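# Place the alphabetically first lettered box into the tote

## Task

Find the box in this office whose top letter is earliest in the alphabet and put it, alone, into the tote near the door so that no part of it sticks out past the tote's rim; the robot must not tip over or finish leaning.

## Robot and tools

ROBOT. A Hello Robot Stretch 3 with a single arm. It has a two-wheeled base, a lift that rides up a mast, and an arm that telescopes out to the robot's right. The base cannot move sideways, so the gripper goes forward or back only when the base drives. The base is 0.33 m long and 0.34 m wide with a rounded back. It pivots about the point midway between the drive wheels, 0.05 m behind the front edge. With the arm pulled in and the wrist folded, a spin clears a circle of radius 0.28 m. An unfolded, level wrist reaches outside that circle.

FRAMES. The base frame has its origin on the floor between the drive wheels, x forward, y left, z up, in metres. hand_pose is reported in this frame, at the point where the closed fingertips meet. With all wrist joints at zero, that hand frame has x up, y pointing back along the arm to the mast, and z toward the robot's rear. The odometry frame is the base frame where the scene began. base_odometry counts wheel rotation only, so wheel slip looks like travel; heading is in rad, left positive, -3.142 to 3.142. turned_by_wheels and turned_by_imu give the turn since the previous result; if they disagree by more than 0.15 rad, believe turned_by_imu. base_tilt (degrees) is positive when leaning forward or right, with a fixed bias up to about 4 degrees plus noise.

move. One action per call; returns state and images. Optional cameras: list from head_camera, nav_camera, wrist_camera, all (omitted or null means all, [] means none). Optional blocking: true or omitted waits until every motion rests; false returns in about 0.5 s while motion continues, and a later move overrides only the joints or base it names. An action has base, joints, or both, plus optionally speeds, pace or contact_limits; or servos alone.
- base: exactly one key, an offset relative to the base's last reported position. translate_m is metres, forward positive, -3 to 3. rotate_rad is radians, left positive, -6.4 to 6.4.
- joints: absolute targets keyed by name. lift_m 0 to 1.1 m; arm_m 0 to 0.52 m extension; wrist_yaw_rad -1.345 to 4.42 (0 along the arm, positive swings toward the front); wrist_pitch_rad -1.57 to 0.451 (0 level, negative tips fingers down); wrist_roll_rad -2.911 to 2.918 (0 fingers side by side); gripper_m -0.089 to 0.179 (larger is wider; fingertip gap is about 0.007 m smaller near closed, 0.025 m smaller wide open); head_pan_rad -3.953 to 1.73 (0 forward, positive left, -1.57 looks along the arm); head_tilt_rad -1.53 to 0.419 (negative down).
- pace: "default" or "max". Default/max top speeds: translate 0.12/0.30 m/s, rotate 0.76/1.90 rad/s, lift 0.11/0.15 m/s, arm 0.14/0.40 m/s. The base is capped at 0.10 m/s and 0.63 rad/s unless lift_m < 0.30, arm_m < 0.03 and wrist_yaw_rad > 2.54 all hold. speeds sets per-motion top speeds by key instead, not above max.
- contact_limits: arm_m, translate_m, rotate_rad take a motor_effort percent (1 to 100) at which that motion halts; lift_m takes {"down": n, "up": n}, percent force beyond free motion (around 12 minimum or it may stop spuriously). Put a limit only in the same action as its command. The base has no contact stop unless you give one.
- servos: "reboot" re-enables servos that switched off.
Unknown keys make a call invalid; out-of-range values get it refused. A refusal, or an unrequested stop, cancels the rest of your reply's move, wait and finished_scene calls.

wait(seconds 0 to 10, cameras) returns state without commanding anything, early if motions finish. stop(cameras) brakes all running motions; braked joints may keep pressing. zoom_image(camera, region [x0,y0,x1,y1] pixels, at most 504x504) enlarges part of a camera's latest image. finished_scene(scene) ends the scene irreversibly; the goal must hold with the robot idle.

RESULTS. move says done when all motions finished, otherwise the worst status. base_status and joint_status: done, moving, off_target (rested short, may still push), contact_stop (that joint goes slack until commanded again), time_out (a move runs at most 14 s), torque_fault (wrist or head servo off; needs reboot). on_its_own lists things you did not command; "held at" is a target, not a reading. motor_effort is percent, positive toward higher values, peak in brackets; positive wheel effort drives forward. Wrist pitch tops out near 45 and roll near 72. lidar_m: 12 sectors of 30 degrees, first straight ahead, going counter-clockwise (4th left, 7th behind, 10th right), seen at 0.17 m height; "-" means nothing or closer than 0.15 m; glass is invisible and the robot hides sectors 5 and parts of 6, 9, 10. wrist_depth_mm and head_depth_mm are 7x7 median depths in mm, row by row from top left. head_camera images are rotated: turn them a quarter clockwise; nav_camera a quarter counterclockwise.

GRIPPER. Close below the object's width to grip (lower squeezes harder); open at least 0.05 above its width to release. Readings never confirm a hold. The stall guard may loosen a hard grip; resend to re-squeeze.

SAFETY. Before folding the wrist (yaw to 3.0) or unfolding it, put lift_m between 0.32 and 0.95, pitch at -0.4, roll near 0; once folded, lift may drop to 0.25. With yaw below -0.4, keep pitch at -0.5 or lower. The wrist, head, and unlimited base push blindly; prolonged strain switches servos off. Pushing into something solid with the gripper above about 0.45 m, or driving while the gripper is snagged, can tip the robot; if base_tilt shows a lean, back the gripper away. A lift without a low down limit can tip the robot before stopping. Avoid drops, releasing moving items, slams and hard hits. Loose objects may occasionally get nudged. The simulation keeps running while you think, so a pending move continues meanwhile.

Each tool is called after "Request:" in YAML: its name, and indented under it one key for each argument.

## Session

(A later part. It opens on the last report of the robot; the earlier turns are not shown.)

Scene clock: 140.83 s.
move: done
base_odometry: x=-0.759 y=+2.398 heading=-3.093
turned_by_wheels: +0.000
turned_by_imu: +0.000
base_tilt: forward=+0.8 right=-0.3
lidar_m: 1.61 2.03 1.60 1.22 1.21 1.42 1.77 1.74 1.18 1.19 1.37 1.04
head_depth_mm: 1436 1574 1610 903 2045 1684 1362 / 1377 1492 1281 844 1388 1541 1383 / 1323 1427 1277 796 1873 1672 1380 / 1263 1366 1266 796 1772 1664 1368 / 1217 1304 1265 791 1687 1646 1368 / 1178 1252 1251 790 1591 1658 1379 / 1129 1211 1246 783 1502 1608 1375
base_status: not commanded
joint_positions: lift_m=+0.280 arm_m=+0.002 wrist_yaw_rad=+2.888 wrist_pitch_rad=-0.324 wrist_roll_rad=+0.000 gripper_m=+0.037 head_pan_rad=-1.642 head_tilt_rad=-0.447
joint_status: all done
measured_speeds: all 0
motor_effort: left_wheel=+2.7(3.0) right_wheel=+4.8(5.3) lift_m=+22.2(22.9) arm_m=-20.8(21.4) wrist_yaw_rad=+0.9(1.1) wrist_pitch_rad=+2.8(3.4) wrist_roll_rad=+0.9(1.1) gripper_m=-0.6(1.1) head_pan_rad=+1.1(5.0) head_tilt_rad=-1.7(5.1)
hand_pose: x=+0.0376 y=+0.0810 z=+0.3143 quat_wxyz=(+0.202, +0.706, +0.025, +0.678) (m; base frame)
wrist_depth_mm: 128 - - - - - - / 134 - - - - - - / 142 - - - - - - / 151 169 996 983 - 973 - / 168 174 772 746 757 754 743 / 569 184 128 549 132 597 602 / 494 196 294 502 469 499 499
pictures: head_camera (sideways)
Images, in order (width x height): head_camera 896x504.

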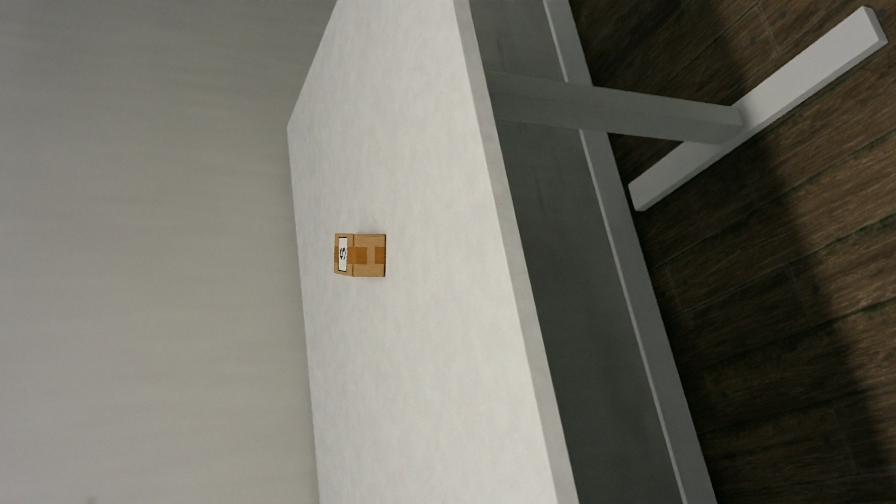

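Request:
move:
  joints: {"head_pan_rad": 0.3, "head_tilt_rad": -0.35}
  cameras: ["head_camera"]

Request:
zoom_image:
  camera: "head_camera"
  region: [355, 85, 415, 145]

Request:
zoom_image:
  camera: "head_camera"
  region: [330, 390, 390, 450]

Scene clock: 145.40 s.
move: done
base_odometry: x=-0.759 y=+2.398 heading=-3.093
turned_by_wheels: +0.000
turned_by_imu: +0.001
base_tilt: forward=+0.9 right=-0.2
lidar_m: 1.61 2.03 1.60 1.22 1.21 1.42 1.77 1.74 1.18 1.19 1.38 1.04
head_depth_mm: 1733 1826 1959 2098 2234 1846 1504 / 1733 1846 1923 1634 2198 1819 1500 / 1726 1848 1926 2086 2199 1843 1490 / 1722 1832 1914 2111 2253 1840 1480 / 1725 1832 1905 2083 2207 1821 1472 / 1739 1831 1898 2091 2184 1832 1480 / 1711 1828 1877 2068 2197 1820 1471
base_status: not commanded
joint_positions: lift_m=+0.280 arm_m=+0.002 wrist_yaw_rad=+2.888 wrist_pitch_rad=-0.324 wrist_roll_rad=+0.000 gripper_m=+0.037 head_pan_rad=+0.340 head_tilt_rad=-0.353
joint_status: all done
measured_speeds: all 0
motor_effort: left_wheel=+2.7(3.0) right_wheel=+4.9(5.6) lift_m=+21.4(21.6) arm_m=-20.3(20.7) wrist_yaw_rad=+0.5(1.2) wrist_pitch_rad=+3.0(3.4) wrist_roll_rad=+0.8(1.2) gripper_m=-0.4(1.1) head_pan_rad=-1.9(3.8) head_tilt_rad=+3.5(6.8)
hand_pose: x=+0.0376 y=+0.0810 z=+0.3143 quat_wxyz=(+0.202, +0.706, +0.025, +0.678) (m; base frame)
wrist_depth_mm: 128 - - - - - - / 135 - - - - - - / 142 - - - - - - / 151 169 986 - 998 - 988 / 168 173 789 740 751 747 750 / 572 184 128 554 131 601 604 / 492 197 295 499 472 499 502
pictures: head_camera (sideways)
Images, in order (width x height): head_camera 896x504.

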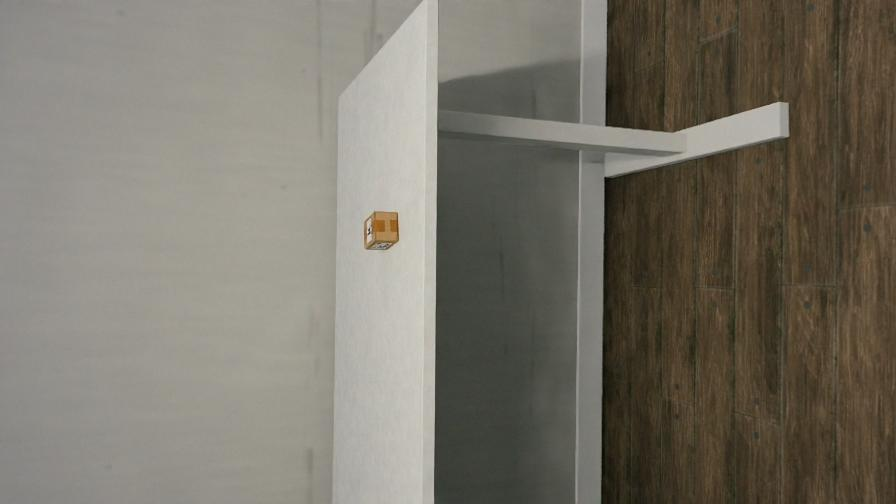

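Scaled by 8.400 from the camera's 896x504 image, which has a finer 1280x720 frame.

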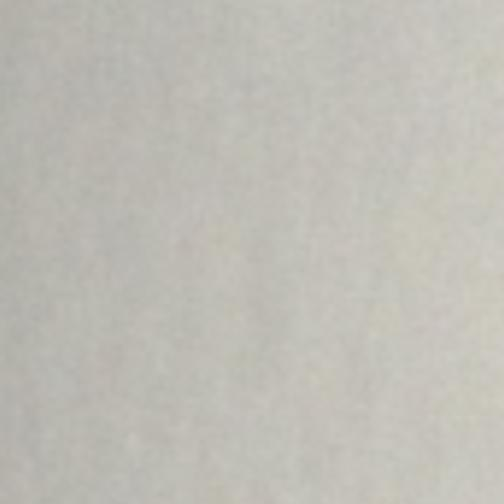

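Scaled by 8.400 from the camera's 896x504 image, which has a finer 1280x720 frame.

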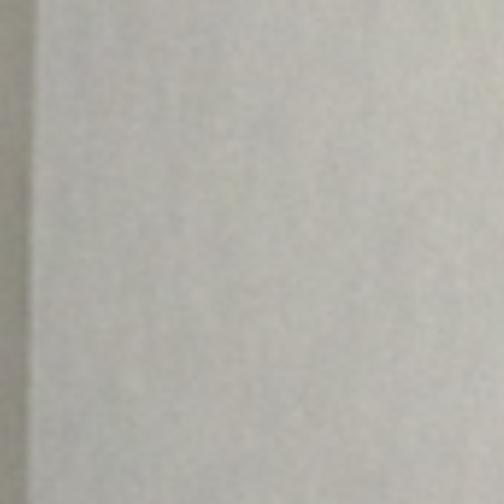

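Request:
zoom_image:
  camera: "head_camera"
  region: [358, 205, 404, 255]

Request:
move:
  joints: {"head_pan_rad": 0.6, "head_tilt_rad": -0.35}
  cameras: ["head_camera"]

Request:
zoom_image:
  camera: "head_camera"
  region: [330, 320, 390, 380]

Scaled by 10.080 from the camera's 896x504 image, which has a finer 1280x720 frame.

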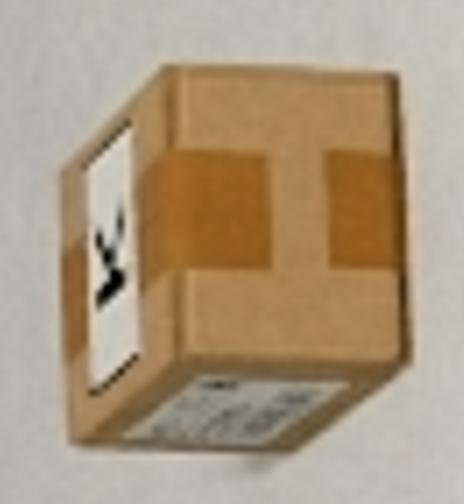

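Scene clock: 149.20 s.
move: done
base_odometry: x=-0.759 y=+2.398 heading=-3.093
turned_by_wheels: +0.000
turned_by_imu: +0.001
base_tilt: forward=+1.0 right=-0.2
lidar_m: 1.62 2.03 1.60 1.22 1.21 1.42 1.77 1.74 1.18 1.19 1.38 1.04
head_depth_mm: 1676 1742 1836 1387 2119 1868 1511 / 1699 1810 1875 1991 2181 1861 1500 / 1736 1838 1923 2091 2216 1839 1489 / 1779 1893 1959 2159 2236 1846 1485 / 1819 1941 2020 2222 2306 1847 1481 / 1864 2009 2060 2265 2308 1829 1477 / 1904 2023 2079 2110 2298 1798 1477
base_status: not commanded
joint_positions: lift_m=+0.280 arm_m=+0.002 wrist_yaw_rad=+2.888 wrist_pitch_rad=-0.324 wrist_roll_rad=+0.000 gripper_m=+0.037 head_pan_rad=+0.601 head_tilt_rad=-0.350
joint_status: all done
measured_speeds: all 0
motor_effort: left_wheel=+2.9(3.0) right_wheel=+5.0(5.2) lift_m=+20.7(20.8) arm_m=-19.5(20.0) wrist_yaw_rad=+0.8(1.3) wrist_pitch_rad=+2.9(3.3) wrist_roll_rad=+0.8(1.1) gripper_m=-0.5(1.1) head_pan_rad=+2.3(4.5) head_tilt_rad=+3.5(6.3)
hand_pose: x=+0.0376 y=+0.0810 z=+0.3143 quat_wxyz=(+0.202, +0.706, +0.025, +0.678) (m; base frame)
wrist_depth_mm: 128 - - - - - - / 134 - - - - - - / 142 - - - - - - / 151 169 987 989 - 979 - / 169 174 779 742 756 749 753 / 569 184 128 554 131 600 601 / 495 197 294 498 468 502 498
pictures: head_camera (sideways)
Images, in order (width x height): head_camera 896x504.

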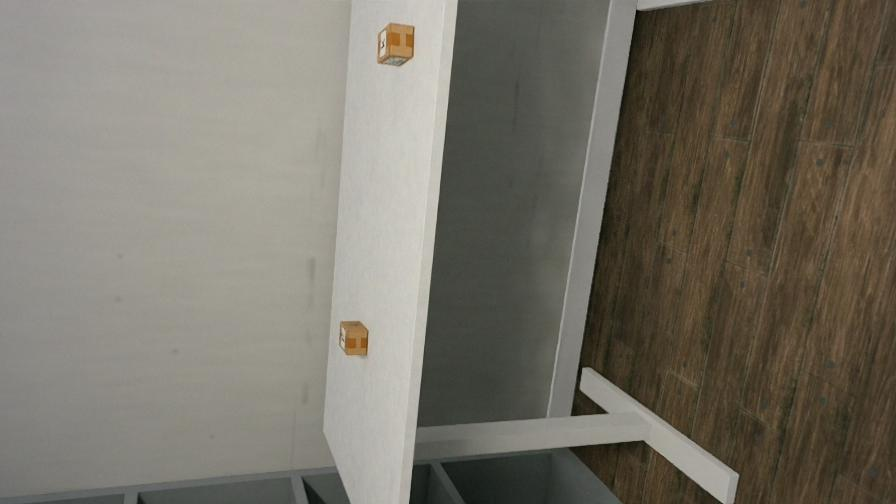

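Scaled by 8.400 from the camera's 896x504 image, which has a finer 1280x720 frame.

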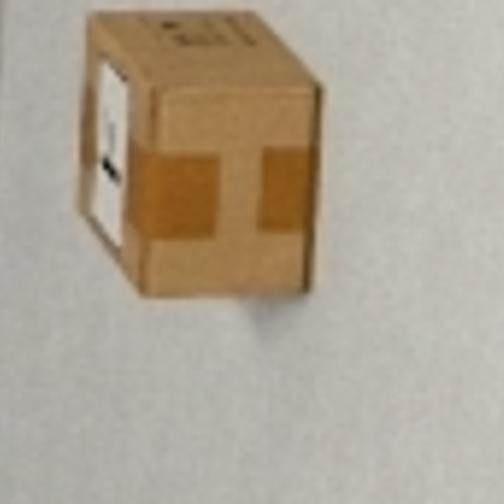

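Request:
move:
  base: {"rotate_rad": 0.55}
  joints: {"head_pan_rad": 0.1, "head_tilt_rad": -0.4}
  pace: "max"
  cameras: []

Request:
move:
  base: {"translate_m": 0.5}
  pace: "max"
  cameras: ["head_camera"]

Scene clock: 163.33 s.
move: done
base_odometry: x=-0.759 y=+2.398 heading=-2.543
turned_by_wheels: +0.550
turned_by_imu: +0.548
base_tilt: forward=+0.7 right=-0.1
lidar_m: 2.04 1.60 1.22 1.21 1.67 1.76 1.74 1.18 1.22 1.38 1.04 1.62
head_depth_mm: 1672 1770 1790 2006 2136 1774 1440 / 1703 1791 1756 2084 2179 1769 1442 / 1753 1852 1762 2142 2242 1748 1440 / 1797 1910 1746 2223 2258 1752 1435 / 1855 1950 1629 2302 2252 1747 1437 / 1890 2037 1719 2282 2071 1746 1411 / 1917 2057 1923 2385 2221 1734 1433
base_status: done
joint_positions: lift_m=+0.280 arm_m=+0.002 wrist_yaw_rad=+2.888 wrist_pitch_rad=-0.324 wrist_roll_rad=+0.000 gripper_m=+0.037 head_pan_rad=+0.094 head_tilt_rad=-0.396
joint_status: all done
measured_speeds: all 0
motor_effort: left_wheel=-8.8(16.1) right_wheel=+9.0(17.0) lift_m=+23.3(23.3) arm_m=-21.4(21.4) wrist_yaw_rad=+1.1(1.1) wrist_pitch_rad=+2.8(3.3) wrist_roll_rad=+0.8(1.1) gripper_m=-1.0(1.3) head_pan_rad=-1.0(3.8) head_tilt_rad=-2.4(3.3)
hand_pose: x=+0.0376 y=+0.0810 z=+0.3143 quat_wxyz=(+0.202, +0.706, +0.025, +0.678) (m; base frame)
wrist_depth_mm: 129 - - - - - - / 135 - - - - - - / 142 - - - - - - / 151 170 - 995 994 971 - / 169 173 786 760 750 749 753 / 572 184 128 552 131 595 604 / 495 196 294 500 466 499 501
pictures: none
No camera images: "cameras" was empty.

Scene clock: 166.30 s.
move: done
base_odometry: x=-1.172 y=+2.116 heading=-2.543
turned_by_wheels: +0.000
turned_by_imu: -0.001
base_tilt: forward=+1.0 right=-0.1
lidar_m: 1.54 1.33 1.27 1.18 1.68 2.26 2.24 1.59 1.45 0.99 1.56 1.15
head_depth_mm: 1253 1323 1394 1010 1628 1721 1416 / 1278 1361 1436 1002 1694 1762 1444 / 1305 1395 1474 996 1746 1763 1434 / 1355 1441 1509 994 1795 1752 1419 / 1393 1486 1545 988 1881 1746 1423 / 1435 1525 1588 985 1950 1741 1418 / 1465 1575 1631 979 1924 1571 1426
base_status: done
joint_positions: lift_m=+0.280 arm_m=+0.002 wrist_yaw_rad=+2.888 wrist_pitch_rad=-0.324 wrist_roll_rad=+0.000 gripper_m=+0.037 head_pan_rad=+0.098 head_tilt_rad=-0.400
joint_status: not commanded
measured_speeds: all 0
motor_effort: left_wheel=+6.1(15.0) right_wheel=+1.8(16.0) lift_m=+29.0(29.0) arm_m=-22.7(23.6) wrist_yaw_rad=+0.8(1.4) wrist_pitch_rad=+2.9(3.4) wrist_roll_rad=+0.8(1.1) gripper_m=+0.0(1.0) head_pan_rad=+1.8(4.2) head_tilt_rad=-2.4(3.3)
hand_pose: x=+0.0376 y=+0.0810 z=+0.3143 quat_wxyz=(+0.202, +0.706, +0.025, +0.678) (m; base frame)
wrist_depth_mm: 128 - - - - - - / 134 - - - - - - / 142 - - - - - - / 151 170 989 987 998 992 - / 168 173 781 745 747 746 742 / 573 185 128 551 131 601 605 / 493 197 294 497 468 495 502
pictures: head_camera (sideways)
Images, in order (width x height): head_camera 896x504.

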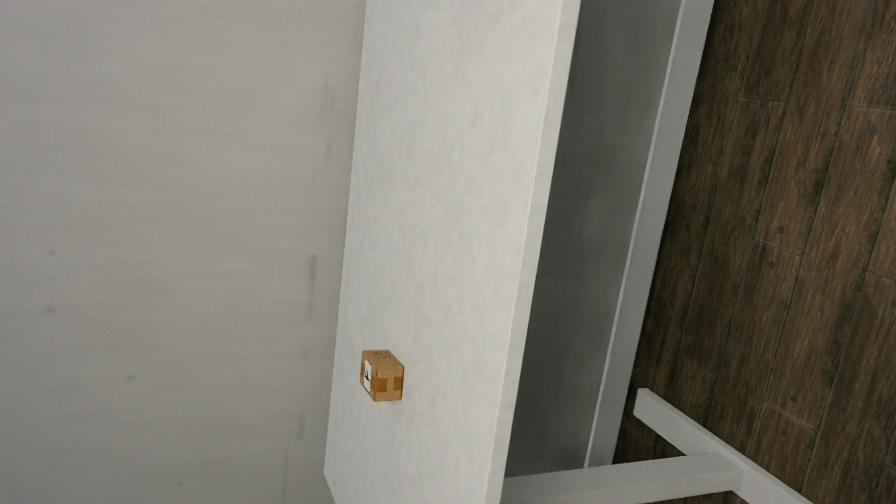

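Request:
zoom_image:
  camera: "head_camera"
  region: [352, 345, 412, 405]

Scaled by 8.400 from the camera's 896x504 image, which has a finer 1280x720 frame.

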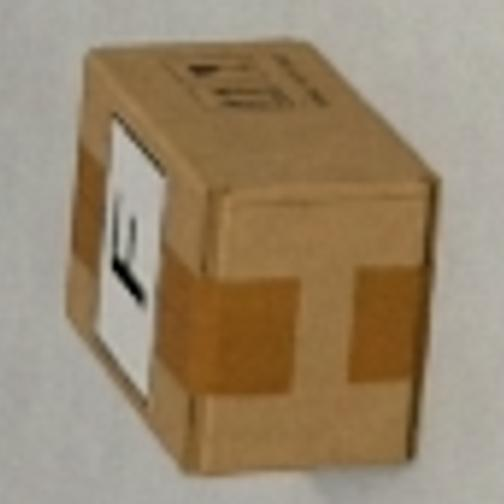

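Request:
move:
  base: {"rotate_rad": 0.793}
  joints: {"head_pan_rad": -1.57, "head_tilt_rad": -0.45}
  pace: "max"
  cameras: []

Request:
move:
  base: {"translate_m": -0.34}
  pace: "max"
  cameras: []

Request:
move:
  base: {"rotate_rad": -0.97}
  pace: "max"
  cameras: ["head_camera"]

Scene clock: 179.87 s.
move: done
base_odometry: x=-1.172 y=+2.116 heading=-1.750
turned_by_wheels: +0.793
turned_by_imu: +0.791
base_tilt: forward=+0.9 right=-0.2
lidar_m: 1.27 1.44 1.17 1.68 2.24 2.26 1.57 0.99 1.45 1.67 1.16 1.34
head_depth_mm: 1546 1628 1707 1821 1904 1675 1377 / 1694 1799 1901 2044 2047 1669 1383 / 1689 1837 1983 2181 2119 1688 1380 / 1585 1701 1844 2017 2095 1660 1379 / 1500 1606 1712 1051 1993 1658 1335 / 1404 1509 1548 930 1371 1512 1372 / 1336 1434 1373 877 1769 1648 1366
base_status: done
joint_positions: lift_m=+0.280 arm_m=+0.002 wrist_yaw_rad=+2.888 wrist_pitch_rad=-0.324 wrist_roll_rad=+0.000 gripper_m=+0.037 head_pan_rad=-1.586 head_tilt_rad=-0.451
joint_status: all done
measured_speeds: translate_m=+0.000 rotate_rad=+0.000 lift_m=+0.000 arm_m=+0.000 wrist_yaw_rad=+0.000 wrist_pitch_rad=+0.000 wrist_roll_rad=+0.000 head_pan_rad=+0.024 head_tilt_rad=+0.000
motor_effort: left_wheel=-7.8(15.9) right_wheel=+8.8(16.8) lift_m=+26.9(30.3) arm_m=-22.4(23.6) wrist_yaw_rad=+0.5(1.3) wrist_pitch_rad=+2.8(3.5) wrist_roll_rad=+0.8(1.1) gripper_m=-0.5(1.1) head_pan_rad=+3.6(5.1) head_tilt_rad=-1.5(5.6)
hand_pose: x=+0.0376 y=+0.0810 z=+0.3143 quat_wxyz=(+0.202, +0.706, +0.025, +0.678) (m; base frame)
wrist_depth_mm: 128 - - - - - - / 134 - - - - - - / 142 - - - - - - / 152 169 994 - 985 986 931 / 169 173 789 740 741 745 751 / 573 184 128 554 131 596 603 / 501 197 295 495 467 498 497
pictures: none
No camera images: "cameras" was empty.

Scene clock: 182.30 s.
move: done
base_odometry: x=-1.112 y=+2.451 heading=-1.751
turned_by_wheels: +0.000
turned_by_imu: +0.000
base_tilt: forward=+0.9 right=-0.2
lidar_m: 1.60 1.41 1.75 2.20 2.03 1.25 1.28 1.17 0.75 1.48 1.30 1.76
head_depth_mm: 1274 1330 1401 1474 579 1578 1385 / 1408 1480 1576 1670 1781 1676 1382 / 1572 1665 1784 1910 1980 1666 1373 / 1743 1864 2004 2164 2085 1648 1367 / 1666 1796 1941 2094 2100 1647 1381 / 1583 1705 1835 1970 2026 1650 1370 / 1513 1609 1697 1845 1931 1655 1337
base_status: done
joint_positions: lift_m=+0.280 arm_m=+0.002 wrist_yaw_rad=+2.888 wrist_pitch_rad=-0.324 wrist_roll_rad=+0.000 gripper_m=+0.037 head_pan_rad=-1.572 head_tilt_rad=-0.451
joint_status: not commanded
measured_speeds: all 0
motor_effort: left_wheel=-8.8(15.7) right_wheel=+3.8(13.1) lift_m=+22.7(27.0) arm_m=-20.5(23.1) wrist_yaw_rad=+0.6(1.4) wrist_pitch_rad=+3.2(3.4) wrist_roll_rad=+0.8(1.1) gripper_m=+0.0(1.2) head_pan_rad=+2.5(4.2) head_tilt_rad=-0.5(2.7)
hand_pose: x=+0.0376 y=+0.0810 z=+0.3143 quat_wxyz=(+0.202, +0.706, +0.025, +0.678) (m; base frame)
wrist_depth_mm: 128 - - - - - - / 134 - - - - - - / 142 - - - - - - / 151 169 994 988 986 991 996 / 169 174 789 746 743 746 748 / 569 185 128 555 131 601 602 / 496 197 294 498 466 500 499
pictures: none
No camera images: "cameras" was empty.

Scene clock: 184.00 s.
move: done
base_odometry: x=-1.112 y=+2.451 heading=-2.720
turned_by_wheels: -0.970
turned_by_imu: -0.966
base_tilt: forward=+1.0 right=-0.3
lidar_m: 1.30 1.67 1.61 1.41 1.75 2.13 2.03 1.25 1.23 0.80 0.75 1.59
head_depth_mm: 975 1045 1106 797 577 485 1384 / 974 1046 1106 793 575 482 1383 / 975 1050 1113 750 574 481 1373 / 976 1051 1112 712 572 479 1370 / 979 1050 1112 780 569 480 1363 / 987 1048 1118 778 569 493 1103 / 986 1053 1133 774 567 492 1368
base_status: done
joint_positions: lift_m=+0.280 arm_m=+0.002 wrist_yaw_rad=+2.888 wrist_pitch_rad=-0.324 wrist_roll_rad=+0.000 gripper_m=+0.037 head_pan_rad=-1.570 head_tilt_rad=-0.451
joint_status: not commanded
measured_speeds: all 0
motor_effort: left_wheel=+9.5(16.5) right_wheel=-6.8(16.5) lift_m=+21.1(22.7) arm_m=-22.9(23.5) wrist_yaw_rad=+0.7(1.3) wrist_pitch_rad=+3.3(3.3) wrist_roll_rad=+0.8(1.2) gripper_m=+0.3(1.0) head_pan_rad=+3.4(5.1) head_tilt_rad=+0.2(1.4)
hand_pose: x=+0.0376 y=+0.0810 z=+0.3143 quat_wxyz=(+0.202, +0.706, +0.025, +0.678) (m; base frame)
wrist_depth_mm: 128 - - - - - - / 134 - - - - - - / 142 - - - - - - / 151 169 982 982 984 994 994 / 168 173 781 749 754 755 755 / 574 184 128 557 131 601 599 / 497 197 294 504 470 505 505
pictures: head_camera (sideways)
Images, in order (width x height): head_camera 896x504.

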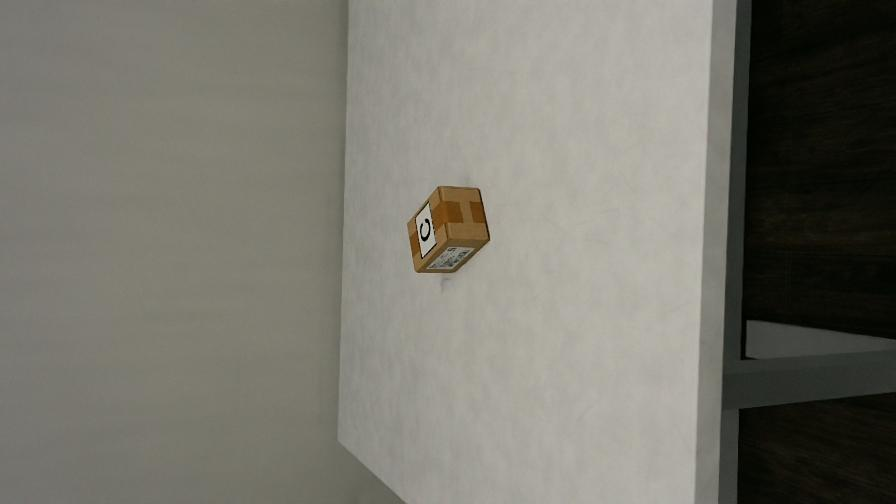

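Request:
zoom_image:
  camera: "head_camera"
  region: [395, 170, 505, 290]

Scaled by 4.200 from the camera's 896x504 image, which has a finer 1280x720 frame.

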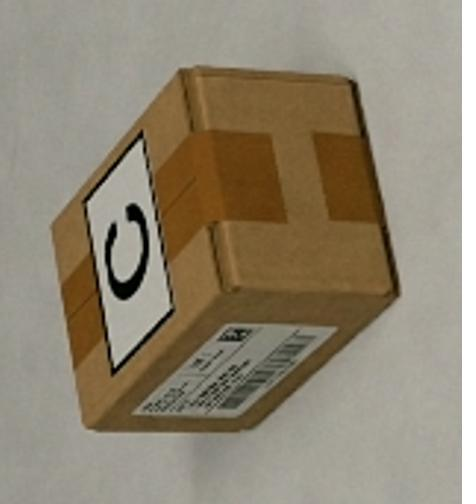

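Request:
move:
  base: {"rotate_rad": -0.048}
  joints: {"lift_m": 0.7, "wrist_pitch_rad": -0.4}
  pace: "max"
  cameras: []

Request:
move:
  base: {"translate_m": -0.249}
  joints: {"wrist_yaw_rad": 1.6, "gripper_m": 0.15}
  cameras: []

Request:
move:
  base: {"rotate_rad": 0.438}
  joints: {"lift_m": 1.095, "wrist_pitch_rad": -0.6}
  pace: "max"
  cameras: []

Request:
move:
  joints: {"wrist_yaw_rad": 0.0}
  cameras: ["head_camera", "wrist_camera"]

Scene clock: 217.10 s.
move: done
base_odometry: x=-1.112 y=+2.451 heading=-2.768
turned_by_wheels: -0.048
turned_by_imu: -0.046
base_tilt: forward=+0.9 right=+0.0
lidar_m: 1.30 1.70 1.60 1.41 1.75 2.17 2.03 1.26 1.25 1.17 0.75 1.53
head_depth_mm: 980 1062 1126 798 578 485 1380 / 985 1059 1124 790 577 484 1384 / 974 1058 1115 789 574 481 1372 / 975 1051 1111 713 572 480 1378 / 978 1054 1115 781 570 479 1370 / 976 1046 1108 777 570 479 1098 / 969 1049 1098 772 567 477 1364
base_status: done
joint_positions: lift_m=+0.700 arm_m=+0.002 wrist_yaw_rad=+2.888 wrist_pitch_rad=-0.415 wrist_roll_rad=+0.000 gripper_m=+0.037 head_pan_rad=-1.570 head_tilt_rad=-0.451
joint_status: all done
measured_speeds: all 0
motor_effort: left_wheel=+9.3(15.0) right_wheel=-7.0(14.2) lift_m=+29.5(32.4) arm_m=-18.7(21.0) wrist_yaw_rad=+0.7(1.4) wrist_pitch_rad=+2.6(5.5) wrist_roll_rad=+1.0(1.2) gripper_m=-0.1(1.3) head_pan_rad=+2.6(4.1) head_tilt_rad=+1.9(4.2)
hand_pose: x=+0.0350 y=+0.0708 z=+0.7132 quat_wxyz=(+0.232, +0.704, +0.058, +0.668) (m; base frame)
wrist_depth_mm: 128 - - - - - - / 136 - - - - - - / 147 176 - - - - - / 164 179 - - - - - / - 183 - - - - - / - 201 127 - 131 - - / 926 - 869 921 911 932 925
pictures: none
No camera images: "cameras" was empty.

Scene clock: 220.70 s.
move: done
base_odometry: x=-0.880 y=+2.542 heading=-2.768
turned_by_wheels: +0.000
turned_by_imu: +0.001
base_tilt: forward=+0.9 right=-0.3
lidar_m: 1.55 1.85 1.72 1.39 1.87 1.90 1.78 1.81 1.08 1.19 0.86 1.55
head_depth_mm: 1007 1085 1145 795 578 502 1384 / 999 1078 1135 795 577 1539 1377 / 1002 1076 1136 791 574 1521 1374 / 998 1072 1133 787 572 1522 1376 / 994 1064 1135 785 573 1518 1373 / 993 1074 1129 779 571 1514 1367 / 986 1064 1132 715 570 494 1368
base_status: done
joint_positions: lift_m=+0.700 arm_m=+0.002 wrist_yaw_rad=+1.603 wrist_pitch_rad=-0.415 wrist_roll_rad=+0.000 gripper_m=+0.150 head_pan_rad=-1.570 head_tilt_rad=-0.450
joint_status: all done
measured_speeds: all 0
motor_effort: left_wheel=-2.9(11.3) right_wheel=-7.1(12.5) lift_m=+27.4(29.5) arm_m=-15.8(18.9) wrist_yaw_rad=-2.4(5.2) wrist_pitch_rad=+2.6(3.0) wrist_roll_rad=+0.8(1.1) gripper_m=+0.6(92.7) head_pan_rad=+2.1(4.0) head_tilt_rad=+3.3(4.1)
hand_pose: x=+0.2032 y=-0.1395 z=+0.7132 quat_wxyz=(+0.586, +0.598, -0.376, +0.396) (m; base frame)
wrist_depth_mm: - - - - - - - / - - - - - - - / - - - - - - - / - - - - - - - / - - - - - - - / - 123 - - - 122 - / 106 877 927 940 936 884 102
pictures: none
No camera images: "cameras" was empty.

Scene clock: 224.13 s.
move: done
base_odometry: x=-0.880 y=+2.542 heading=-2.330
turned_by_wheels: +0.437
turned_by_imu: +0.438
base_tilt: forward=+0.9 right=+0.0
lidar_m: 1.86 1.72 1.39 1.59 1.97 1.78 1.79 1.07 1.20 0.86 1.46 1.55
head_depth_mm: 966 - - - - - 1346 / 1003 - - - - - 1313 / 1040 - - - - - - / 1093 1175 1211 787 597 - - / 1140 1224 1278 783 574 - - / 1184 1278 1384 781 593 - - / 1239 1343 1468 778 - - -
base_status: done
joint_positions: lift_m=+1.095 arm_m=+0.002 wrist_yaw_rad=+1.603 wrist_pitch_rad=-0.613 wrist_roll_rad=+0.000 gripper_m=+0.150 head_pan_rad=-1.570 head_tilt_rad=-0.450
joint_status: all done
measured_speeds: all 0
motor_effort: left_wheel=-9.2(15.8) right_wheel=+10.7(15.4) lift_m=+29.5(33.5) arm_m=-17.5(17.8) wrist_yaw_rad=-1.6(2.5) wrist_pitch_rad=+2.1(4.5) wrist_roll_rad=+0.9(1.2) gripper_m=-0.1(1.4) head_pan_rad=+1.4(3.4) head_tilt_rad=+1.7(4.0)
hand_pose: x=+0.1742 y=-0.1406 z=+1.0666 quat_wxyz=(+0.623, +0.633, -0.315, +0.336) (m; base frame)
wrist_depth_mm: - - - - - - - / - - - - - - - / - - - - - - - / - - - - - - - / - - - - - - - / - 123 - - - 122 - / 106 - - - - - -
pictures: none
No camera images: "cameras" was empty.

Scene clock: 225.93 s.
move: done
base_odometry: x=-0.880 y=+2.542 heading=-2.330
turned_by_wheels: +0.000
turned_by_imu: +0.000
base_tilt: forward=+1.0 right=+0.1
lidar_m: 1.86 1.72 1.39 1.59 1.98 1.78 1.79 1.07 1.19 0.86 1.46 1.54
head_depth_mm: 971 - - - - - - / 1006 - - - - - - / 1049 - - - - - - / 1092 1173 1230 749 598 1601 1380 / 1141 1220 1279 786 574 1135 1271 / 1179 1285 1388 779 595 1654 1373 / 1236 1335 1464 779 618 1657 1371
base_status: not commanded
joint_positions: lift_m=+1.095 arm_m=+0.002 wrist_yaw_rad=+0.003 wrist_pitch_rad=-0.613 wrist_roll_rad=+0.000 gripper_m=+0.150 head_pan_rad=-1.570 head_tilt_rad=-0.450
joint_status: all done
measured_speeds: all 0
motor_effort: left_wheel=-9.3(9.6) right_wheel=+10.7(11.1) lift_m=+29.7(30.1) arm_m=-18.7(19.1) wrist_yaw_rad=-2.3(5.5) wrist_pitch_rad=+2.1(2.5) wrist_roll_rad=+0.8(1.1) gripper_m=+0.2(1.1) head_pan_rad=+1.7(3.2) head_tilt_rad=+1.8(3.6)
hand_pose: x=-0.0209 y=-0.3424 z=+1.0666 quat_wxyz=(+0.675, +0.215, -0.673, -0.213) (m; base frame)
wrist_depth_mm: - - - - - - - / - - - 510 - - - / - - - - - - - / - - - - - - - / - - - - - - - / - 123 - - - 122 - / 106 - - - - - 250
pictures: head_camera (sideways), wrist_camera
Images, in order (width x height): head_camera 896x504, wrist_camera 644x364.

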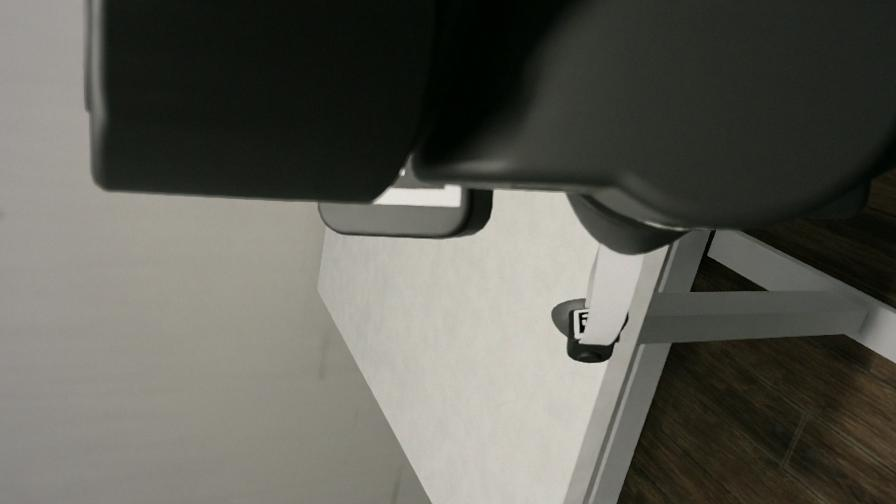

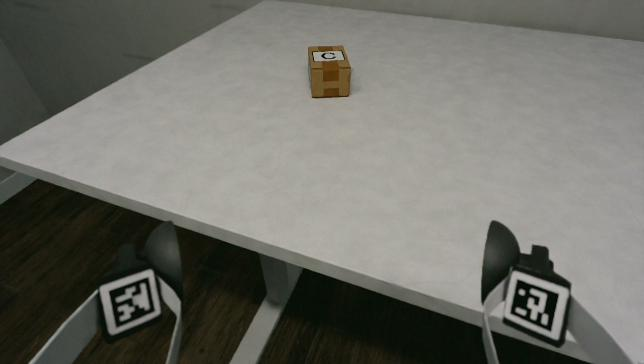

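Request:
move:
  joints: {"lift_m": 0.996}
  cameras: []

Request:
move:
  joints: {"arm_m": 0.26}
  contact_limits: {"arm_m": 45}
  cameras: ["wrist_camera"]

Scene clock: 235.60 s.
move: done
base_odometry: x=-0.880 y=+2.542 heading=-2.330
turned_by_wheels: +0.000
turned_by_imu: +0.001
base_tilt: forward=+1.0 right=-0.1
lidar_m: 1.87 1.72 1.38 1.59 1.98 1.78 1.79 1.08 1.19 0.86 1.46 1.54
head_depth_mm: 977 1040 1093 799 603 - - / 1014 1078 1135 794 601 - - / 1053 1131 1172 746 599 - - / 1088 1171 1214 789 598 1569 1336 / 1133 1224 1284 788 572 1074 1274 / 1180 1289 1382 782 592 1646 1366 / 1237 1337 1476 777 618 1650 1367
base_status: not commanded
joint_positions: lift_m=+0.996 arm_m=+0.002 wrist_yaw_rad=+0.003 wrist_pitch_rad=-0.613 wrist_roll_rad=+0.000 gripper_m=+0.150 head_pan_rad=-1.570 head_tilt_rad=-0.450
joint_status: all done
measured_speeds: all 0
motor_effort: left_wheel=-9.1(9.5) right_wheel=+11.0(11.2) lift_m=+20.7(28.5) arm_m=-22.4(22.8) wrist_yaw_rad=-2.2(2.7) wrist_pitch_rad=+2.2(2.6) wrist_roll_rad=+0.7(1.1) gripper_m=-0.6(1.4) head_pan_rad=+1.5(2.4) head_tilt_rad=+2.1(3.6)
hand_pose: x=-0.0209 y=-0.3424 z=+0.9676 quat_wxyz=(+0.675, +0.215, -0.673, -0.213) (m; base frame)
wrist_depth_mm: - - - 448 - - - / - - - - - - - / - - - - - - - / - - - 249 239 239 240 / - - - - - 211 204 / - 123 - - - 122 211 / 106 - - - - - -
pictures: none
No camera images: "cameras" was empty.

Scene clock: 238.73 s.
move: done
base_odometry: x=-0.880 y=+2.542 heading=-2.330
turned_by_wheels: +0.000
turned_by_imu: +0.000
base_tilt: forward=+0.9 right=-0.1
lidar_m: 1.86 1.72 1.39 1.60 1.99 1.78 1.79 1.07 1.20 0.86 1.45 1.55
head_depth_mm: 976 1035 360 341 580 471 1384 / 1012 1086 338 343 576 500 1386 / 1050 1127 369 366 533 1533 1383 / 1088 1173 1213 788 573 1560 1370 / 1131 1223 1282 786 572 1139 1272 / 1184 1287 1386 785 594 1652 1365 / 1244 1338 1465 777 617 1646 1364
base_status: not commanded
joint_positions: lift_m=+0.996 arm_m=+0.260 wrist_yaw_rad=+0.003 wrist_pitch_rad=-0.613 wrist_roll_rad=+0.000 gripper_m=+0.150 head_pan_rad=-1.570 head_tilt_rad=-0.450
joint_status: all done
measured_speeds: all 0
motor_effort: left_wheel=-8.9(9.5) right_wheel=+11.0(11.2) lift_m=+26.1(26.1) arm_m=+24.3(26.9) wrist_yaw_rad=-2.1(2.5) wrist_pitch_rad=+2.0(2.7) wrist_roll_rad=+0.9(1.2) gripper_m=+0.7(1.0) head_pan_rad=+0.0(2.3) head_tilt_rad=-0.1(3.0)
contact_limits: arm_m 45 (drawing in: default 40, maximum 55; extending or still: default 49, maximum 70)
hand_pose: x=-0.0210 y=-0.6006 z=+0.9675 quat_wxyz=(+0.675, +0.215, -0.673, -0.213) (m; base frame)
wrist_depth_mm: - - - - - - - / - - - 246 - - - / - - - 262 - - - / 236 238 238 238 238 237 237 / 203 203 202 203 203 203 203 / - 124 177 177 177 123 177 / 106 150 157 157 157 154 157
pictures: wrist_camera
Images, in order (width x height): wrist_camera 644x364.

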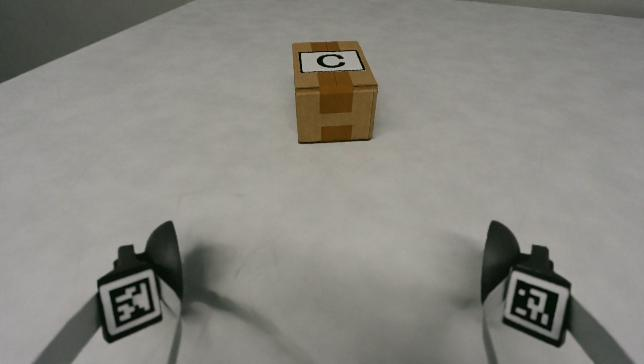

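Request:
move:
  joints: {"arm_m": 0.41}
  contact_limits: {"arm_m": 45}
  cameras: ["wrist_camera"]

Scene clock: 245.53 s.
move: done
base_odometry: x=-0.880 y=+2.542 heading=-2.330
turned_by_wheels: +0.000
turned_by_imu: +0.001
base_tilt: forward=+1.1 right=+0.0
lidar_m: 1.86 1.72 1.39 1.59 1.98 1.78 1.79 1.08 1.19 0.86 1.46 1.54
head_depth_mm: 972 1034 387 755 578 471 1381 / 1007 1064 476 723 578 499 1374 / 1054 1127 498 589 575 1527 1373 / 1093 1174 1213 748 574 1573 1374 / 1136 1223 1284 785 572 1141 1270 / 1181 1277 1382 781 594 1645 1368 / 1234 1338 1465 777 618 1642 1362
base_status: not commanded
joint_positions: lift_m=+0.996 arm_m=+0.410 wrist_yaw_rad=+0.003 wrist_pitch_rad=-0.613 wrist_roll_rad=+0.000 gripper_m=+0.150 head_pan_rad=-1.570 head_tilt_rad=-0.450
joint_status: all done
measured_speeds: all 0
motor_effort: left_wheel=-9.1(9.4) right_wheel=+10.4(11.0) lift_m=+27.9(30.6) arm_m=+24.2(26.3) wrist_yaw_rad=-1.7(2.7) wrist_pitch_rad=+2.3(2.7) wrist_roll_rad=+0.9(1.1) gripper_m=+0.3(1.8) head_pan_rad=+0.4(1.8) head_tilt_rad=-0.2(2.2)
contact_limits: arm_m 45 (drawing in: default 40, maximum 55; extending or still: default 49, maximum 70)
hand_pose: x=-0.0210 y=-0.7506 z=+0.9675 quat_wxyz=(+0.675, +0.215, -0.673, -0.213) (m; base frame)
wrist_depth_mm: - - - - - - - / - - - - - - - / - - - 188 - - - / 236 237 236 162 229 236 237 / 202 202 201 147 148 202 202 / 180 123 172 127 168 123 176 / 106 149 157 153 156 153 156
pictures: wrist_camera
Images, in order (width x height): wrist_camera 644x364.

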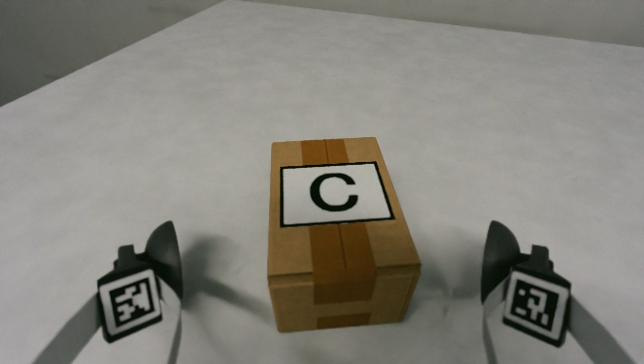

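Request:
move:
  joints: {"arm_m": 0.42}
  contact_limits: {"arm_m": 45}
  cameras: []

Request:
move:
  joints: {"gripper_m": 0.025}
  cameras: ["wrist_camera"]

Scene clock: 250.03 s.
move: done
base_odometry: x=-0.880 y=+2.542 heading=-2.330
turned_by_wheels: +0.000
turned_by_imu: +0.001
base_tilt: forward=+1.0 right=-0.1
lidar_m: 1.86 1.71 1.38 1.59 1.98 1.78 1.79 1.08 1.19 0.86 1.46 1.54
head_depth_mm: 976 1031 386 757 579 472 1387 / 1010 1061 485 730 577 499 1386 / 1052 1122 506 679 577 1530 1385 / 1091 1169 1215 749 574 1558 1372 / 1132 1228 1280 783 572 1140 1277 / 1184 1282 1395 780 593 1657 1364 / 1240 1340 1470 778 617 1644 1354
base_status: not commanded
joint_positions: lift_m=+0.996 arm_m=+0.420 wrist_yaw_rad=+0.003 wrist_pitch_rad=-0.613 wrist_roll_rad=+0.000 gripper_m=+0.150 head_pan_rad=-1.570 head_tilt_rad=-0.450
joint_status: all done
measured_speeds: all 0
motor_effort: left_wheel=-9.0(9.3) right_wheel=+10.6(10.8) lift_m=+23.7(24.9) arm_m=+23.8(26.3) wrist_yaw_rad=-1.9(2.4) wrist_pitch_rad=+2.3(2.7) wrist_roll_rad=+0.7(1.0) gripper_m=+0.2(1.3) head_pan_rad=+0.2(1.2) head_tilt_rad=+0.0(1.6)
contact_limits: arm_m 45 (drawing in: default 40, maximum 55; extending or still: default 49, maximum 70)
hand_pose: x=-0.0210 y=-0.7606 z=+0.9675 quat_wxyz=(+0.675, +0.215, -0.673, -0.213) (m; base frame)
wrist_depth_mm: - - - - - - - / - - - - - - - / - - - - - - - / 236 237 236 162 237 237 236 / 201 202 202 142 190 202 202 / 180 123 172 121 127 123 176 / 106 149 157 138 153 153 156
pictures: none
No camera images: "cameras" was empty.

Scene clock: 251.83 s.
move: done
base_odometry: x=-0.880 y=+2.542 heading=-2.330
turned_by_wheels: +0.000
turned_by_imu: +0.000
base_tilt: forward=+1.0 right=-0.2
lidar_m: 1.86 1.72 1.39 1.59 1.98 1.78 1.79 1.07 1.20 0.86 1.46 1.54
head_depth_mm: 979 1036 385 754 580 470 1387 / 1008 1062 485 754 579 500 1380 / 1044 1123 506 622 576 1525 1377 / 1093 1172 1220 748 576 1569 1372 / 1135 1225 1286 784 571 1135 1278 / 1188 1281 1386 782 595 1655 1367 / 1236 1343 1471 779 616 1647 1372
base_status: not commanded
joint_positions: lift_m=+0.996 arm_m=+0.420 wrist_yaw_rad=+0.003 wrist_pitch_rad=-0.613 wrist_roll_rad=+0.000 gripper_m=+0.026 head_pan_rad=-1.570 head_tilt_rad=-0.450
joint_status: all done
measured_speeds: all 0
motor_effort: left_wheel=-8.6(9.2) right_wheel=+10.7(10.9) lift_m=+21.9(23.8) arm_m=+22.0(24.1) wrist_yaw_rad=-2.1(2.6) wrist_pitch_rad=+2.0(2.7) wrist_roll_rad=+0.9(1.1) gripper_m=-24.7(98.5) head_pan_rad=+0.2(1.6) head_tilt_rad=-0.1(0.9)
contact_limits: arm_m 45 (drawing in: default 40, maximum 55; extending or still: default 49, maximum 70)
hand_pose: x=-0.0210 y=-0.7606 z=+0.9675 quat_wxyz=(+0.675, +0.215, -0.673, -0.213) (m; base frame)
wrist_depth_mm: - - - - - - - / - - - - - - - / - - - - - - - / 237 236 229 162 237 237 237 / 202 202 159 142 148 202 202 / 182 181 128 124 126 172 176 / 157 153 150 150 154 121 156
pictures: wrist_camera
Images, in order (width x height): wrist_camera 644x364.

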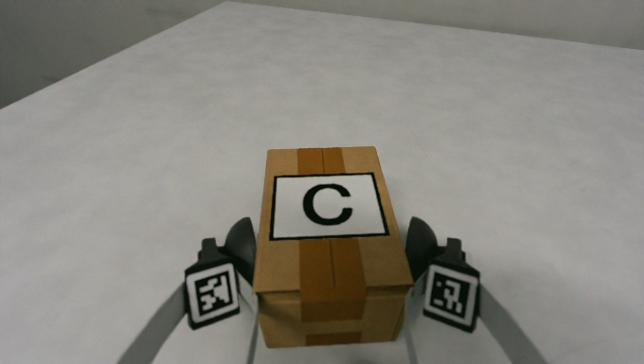

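Request:
move:
  joints: {"lift_m": 1.05}
  cameras: ["wrist_camera"]

Request:
move:
  joints: {"arm_m": 0.005}
  cameras: ["wrist_camera"]

Scene clock: 268.63 s.
move: done
base_odometry: x=-0.880 y=+2.542 heading=-2.330
turned_by_wheels: +0.000
turned_by_imu: +0.001
base_tilt: forward=+1.3 right=+0.0
lidar_m: 1.86 1.72 1.38 1.59 1.98 1.78 1.79 1.08 1.20 0.86 1.45 1.55
head_depth_mm: 974 378 1093 796 578 470 1380 / 1010 460 468 792 579 500 1374 / 1053 1073 495 723 576 1525 1370 / 1089 1173 1215 780 573 1568 1378 / 1131 1225 1272 781 573 1135 1267 / 1178 1275 1380 781 595 1664 1365 / 1237 1333 1468 777 616 1648 1359
base_status: not commanded
joint_positions: lift_m=+1.050 arm_m=+0.420 wrist_yaw_rad=+0.001 wrist_pitch_rad=-0.619 wrist_roll_rad=+0.000 gripper_m=+0.029 head_pan_rad=-1.570 head_tilt_rad=-0.450
joint_status: all done
measured_speeds: all 0
motor_effort: left_wheel=-6.3(9.0) right_wheel=+7.9(10.8) lift_m=+30.7(32.7) arm_m=+18.7(20.0) wrist_yaw_rad=-0.2(2.1) wrist_pitch_rad=+3.3(3.7) wrist_roll_rad=+0.9(1.0) gripper_m=-12.4(12.9) head_pan_rad=-0.7(1.6) head_tilt_rad=-1.5(1.5)
contact_limits: arm_m 45 (drawing in: default 40, maximum 55; extending or still: default 49, maximum 70)
hand_pose: x=-0.0214 y=-0.7597 z=+1.0204 quat_wxyz=(+0.674, +0.216, -0.673, -0.215) (m; base frame)
wrist_depth_mm: - - - - - - - / - - - - - - - / - - - - - - - / - - - - - - - / 261 261 153 166 151 254 261 / 234 234 128 134 132 235 235 / 209 209 204 139 199 199 209
pictures: wrist_camera
Images, in order (width x height): wrist_camera 644x364.

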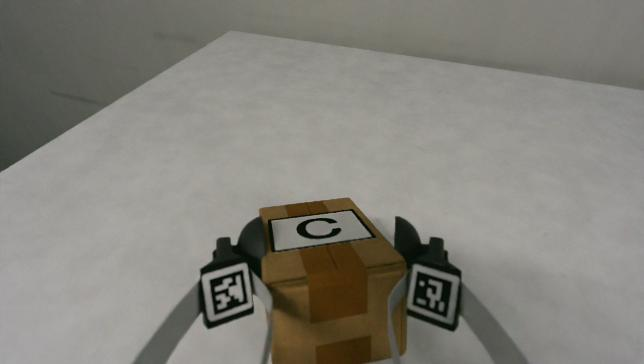

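Scene clock: 272.87 s.
move: done
base_odometry: x=-0.880 y=+2.542 heading=-2.330
turned_by_wheels: +0.000
turned_by_imu: +0.001
base_tilt: forward=+0.9 right=-0.2
lidar_m: 1.86 1.72 1.39 1.59 1.97 1.78 1.79 1.08 1.20 0.86 1.46 1.55
head_depth_mm: 974 1045 1095 - - - - / 1016 1084 1140 - - - - / 1048 1125 1175 - - - - / 1096 1171 1219 832 555 518 1375 / 1135 1224 1286 786 572 1143 1271 / 1181 1279 1391 781 594 1657 1369 / 1238 1334 1468 777 620 1645 1363
base_status: not commanded
joint_positions: lift_m=+1.050 arm_m=+0.005 wrist_yaw_rad=+0.001 wrist_pitch_rad=-0.620 wrist_roll_rad=+0.000 gripper_m=+0.029 head_pan_rad=-1.570 head_tilt_rad=-0.450
joint_status: all done
measured_speeds: all 0
motor_effort: left_wheel=-6.0(6.5) right_wheel=+8.0(8.5) lift_m=+22.4(31.2) arm_m=-21.9(25.7) wrist_yaw_rad=+0.2(0.5) wrist_pitch_rad=+3.6(3.9) wrist_roll_rad=+0.9(1.1) gripper_m=-11.8(13.1) head_pan_rad=-1.1(1.9) head_tilt_rad=-1.6(2.1)
hand_pose: x=-0.0214 y=-0.3445 z=+1.0203 quat_wxyz=(+0.674, +0.216, -0.673, -0.216) (m; base frame)
wrist_depth_mm: - - - - - - - / - - - - - - - / - - - - - - - / - - - - - - - / - - 159 166 151 256 262 / - - 128 133 132 244 237 / - - - 139 148 - -
pictures: wrist_camera
Images, in order (width x height): wrist_camera 644x364.

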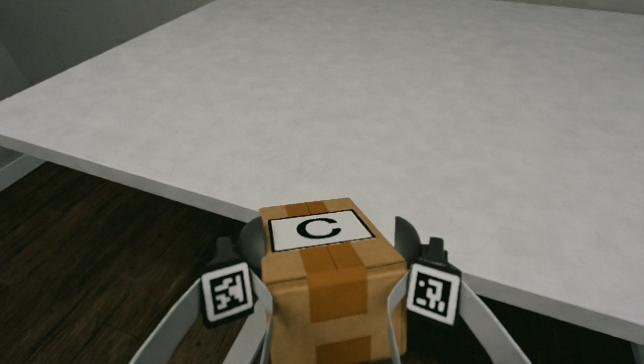

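Request:
move:
  base: {"rotate_rad": -0.997}
  joints: {"wrist_yaw_rad": 1.6, "head_pan_rad": -1.0, "head_tilt_rad": -0.3}
  cameras: []

Request:
move:
  base: {"translate_m": -0.28}
  joints: {"lift_m": 0.65, "wrist_pitch_rad": -0.4}
  pace: "max"
  cameras: []

Request:
move:
  base: {"translate_m": -0.15}
  joints: {"wrist_yaw_rad": 2.6}
  cameras: ["wrist_camera"]

Request:
move:
  base: {"translate_m": -0.26}
  joints: {"lift_m": 0.29}
  pace: "max"
  cameras: ["head_camera", "wrist_camera"]

Scene clock: 289.23 s.
move: done
base_odometry: x=-0.880 y=+2.542 heading=+2.957
turned_by_wheels: -0.996
turned_by_imu: -0.993
base_tilt: forward=+1.0 right=-0.1
lidar_m: 1.52 1.55 1.85 1.72 1.84 1.60 1.93 1.78 1.80 1.08 1.19 0.86
head_depth_mm: 1010 1064 1128 1159 749 549 462 / 1012 1066 1120 1162 745 568 - / 1015 1067 1127 1168 742 543 - / 1011 1059 1116 1158 737 542 457 / 1013 1058 1124 1151 735 540 470 / 1005 1060 1127 1141 730 539 469 / 1011 1058 1122 1129 727 536 468
base_status: done
joint_positions: lift_m=+1.050 arm_m=+0.005 wrist_yaw_rad=+1.597 wrist_pitch_rad=-0.620 wrist_roll_rad=+0.000 gripper_m=+0.029 head_pan_rad=-0.994 head_tilt_rad=-0.301
joint_status: all done
measured_speeds: all 0
motor_effort: left_wheel=+11.6(14.7) right_wheel=-9.3(14.3) lift_m=+27.4(27.5) arm_m=-8.8(11.9) wrist_yaw_rad=+3.2(6.6) wrist_pitch_rad=+3.5(3.9) wrist_roll_rad=+0.8(1.3) gripper_m=-12.1(13.0) head_pan_rad=-3.6(4.0) head_tilt_rad=+4.1(6.1)
hand_pose: x=+0.1731 y=-0.1451 z=+1.0203 quat_wxyz=(+0.625, +0.633, -0.315, +0.332) (m; base frame)
wrist_depth_mm: - - - - - - - / - - - - - - - / - - - - - - - / - - - - - - - / - - 171 166 - - 262 / - - 128 133 132 - 246 / - - - 139 148 - -
pictures: none
No camera images: "cameras" was empty.

Scene clock: 293.00 s.
move: done
base_odometry: x=-0.605 y=+2.490 heading=+2.957
turned_by_wheels: +0.000
turned_by_imu: +0.001
base_tilt: forward=+0.9 right=+0.0
lidar_m: 1.73 1.79 1.95 1.73 1.67 1.34 1.69 1.56 1.58 1.06 1.36 1.12
head_depth_mm: 1165 1220 1297 1193 750 1556 1570 / 1157 1219 1286 1180 749 1551 1565 / 1153 1230 1285 1170 743 1548 1569 / 1155 1228 1288 1162 741 1542 1555 / 1156 1211 1292 1154 734 1550 1556 / 1155 1213 1277 1143 731 1537 1547 / 1152 1217 1294 1131 729 1541 1546
base_status: done
joint_positions: lift_m=+0.650 arm_m=+0.005 wrist_yaw_rad=+1.597 wrist_pitch_rad=-0.429 wrist_roll_rad=+0.000 gripper_m=+0.029 head_pan_rad=-1.000 head_tilt_rad=-0.300
joint_status: all done
measured_speeds: all 0
motor_effort: left_wheel=-0.1(11.4) right_wheel=-7.2(14.5) lift_m=+22.6(26.0) arm_m=-11.4(11.5) wrist_yaw_rad=+3.4(3.8) wrist_pitch_rad=+4.6(8.3) wrist_roll_rad=+1.0(1.2) gripper_m=-11.8(13.0) head_pan_rad=-2.5(4.9) head_tilt_rad=+3.7(5.1)
hand_pose: x=+0.2016 y=-0.1443 z=+0.6602 quat_wxyz=(+0.590, +0.600, -0.374, +0.390) (m; base frame)
wrist_depth_mm: - - - - - - - / - - - - - - - / - - - - - - - / - - - - - - - / - - 170 166 - - - / - - 128 133 131 - - / 843 846 849 139 147 845 857
pictures: none
No camera images: "cameras" was empty.

Scene clock: 295.60 s.
move: done
base_odometry: x=-0.457 y=+2.463 heading=+2.957
turned_by_wheels: +0.000
turned_by_imu: +0.001
base_tilt: forward=+0.8 right=-0.2
lidar_m: 1.28 1.92 2.02 1.22 1.20 1.21 1.56 1.44 1.46 1.09 1.45 1.26
head_depth_mm: 1237 1303 1380 1192 752 1620 1275 / 1239 1308 1378 1176 789 1659 1564 / 1241 1306 1376 1085 783 1664 1565 / 1246 1307 1376 1161 779 1651 1562 / 1236 1302 1370 1156 773 1642 1551 / 1232 1299 1373 1146 770 1640 1546 / 1235 1300 1371 1133 767 1648 1546
base_status: done
joint_positions: lift_m=+0.650 arm_m=+0.005 wrist_yaw_rad=+2.597 wrist_pitch_rad=-0.429 wrist_roll_rad=+0.000 gripper_m=+0.029 head_pan_rad=-1.000 head_tilt_rad=-0.300
joint_status: all done
measured_speeds: all 0
motor_effort: left_wheel=-7.3(11.5) right_wheel=-2.0(11.1) lift_m=+25.1(25.2) arm_m=-13.3(13.4) wrist_yaw_rad=+2.9(7.7) wrist_pitch_rad=+5.1(5.6) wrist_roll_rad=+0.8(1.2) gripper_m=-12.4(13.1) head_pan_rad=-3.4(4.4) head_tilt_rad=+5.5(5.5)
hand_pose: x=+0.0943 y=+0.0408 z=+0.6603 quat_wxyz=(+0.331, +0.706, -0.041, +0.625) (m; base frame)
wrist_depth_mm: - - - - - - - / - - - - - - - / - - - - - - - / - - - - - - - / - - 171 167 - - - / - - 128 133 131 - - / 225 834 830 139 147 846 882
pictures: wrist_camera
Images, in order (width x height): wrist_camera 644x364.

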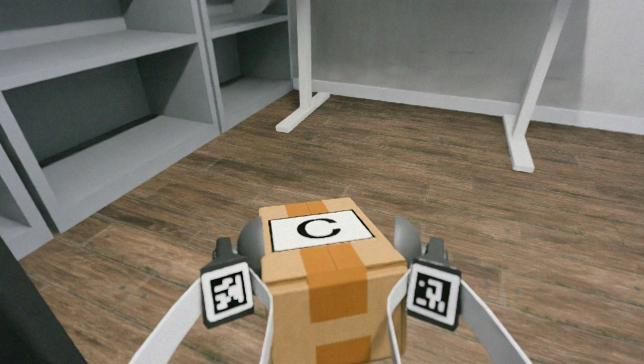

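Scene clock: 299.00 s.
move: done
base_odometry: x=-0.202 y=+2.415 heading=+2.957
turned_by_wheels: +0.000
turned_by_imu: +0.000
base_tilt: forward=+1.0 right=-0.1
lidar_m: 1.51 2.16 1.83 1.15 1.43 1.00 1.34 1.23 1.25 1.57 1.18 1.63
head_depth_mm: 1382 1450 1546 1580 1731 1805 1583 / 1374 1454 1533 1184 1224 1783 1523 / 1368 1453 1533 1170 1737 1800 1523 / 1373 1444 1527 1164 1727 1816 1544 / 1377 1439 1519 1088 1716 1810 1554 / 1369 1444 1513 1140 1713 1813 1555 / 1368 1436 1525 1135 1717 1814 1539
base_status: done
joint_positions: lift_m=+0.290 arm_m=+0.005 wrist_yaw_rad=+2.598 wrist_pitch_rad=-0.428 wrist_roll_rad=+0.000 gripper_m=+0.029 head_pan_rad=-1.000 head_tilt_rad=-0.300
joint_status: all done
measured_speeds: all 0
motor_effort: left_wheel=-6.0(11.4) right_wheel=-0.9(14.2) lift_m=+22.6(24.1) arm_m=-15.6(15.6) wrist_yaw_rad=+2.3(3.7) wrist_pitch_rad=+4.8(5.3) wrist_roll_rad=+1.0(1.2) gripper_m=-11.7(13.1) head_pan_rad=-2.9(4.4) head_tilt_rad=+4.1(5.1)
hand_pose: x=+0.0942 y=+0.0410 z=+0.3005 quat_wxyz=(+0.331, +0.706, -0.041, +0.626) (m; base frame)
wrist_depth_mm: 961 - - - - - - / - - - - - - - / 982 - - - - - - / 817 803 811 813 818 814 819 / 652 655 170 166 622 656 650 / 539 539 128 133 131 536 541 / 224 278 283 139 152 446 462
pictures: head_camera (sideways), wrist_camera
Images, in order (width x height): head_camera 896x504, wrist_camera 644x364.

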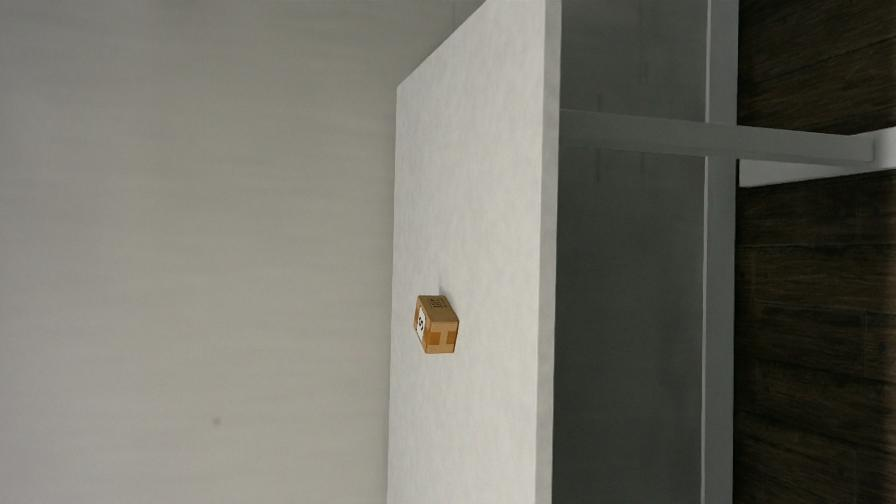

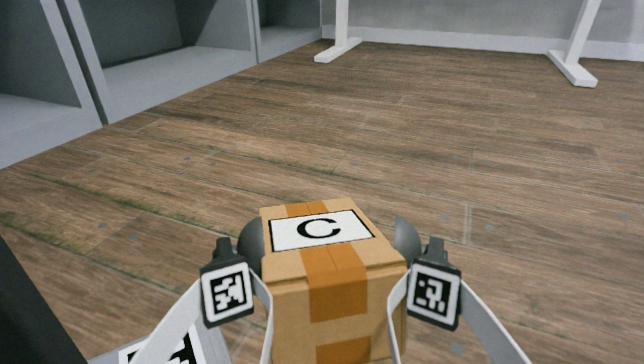

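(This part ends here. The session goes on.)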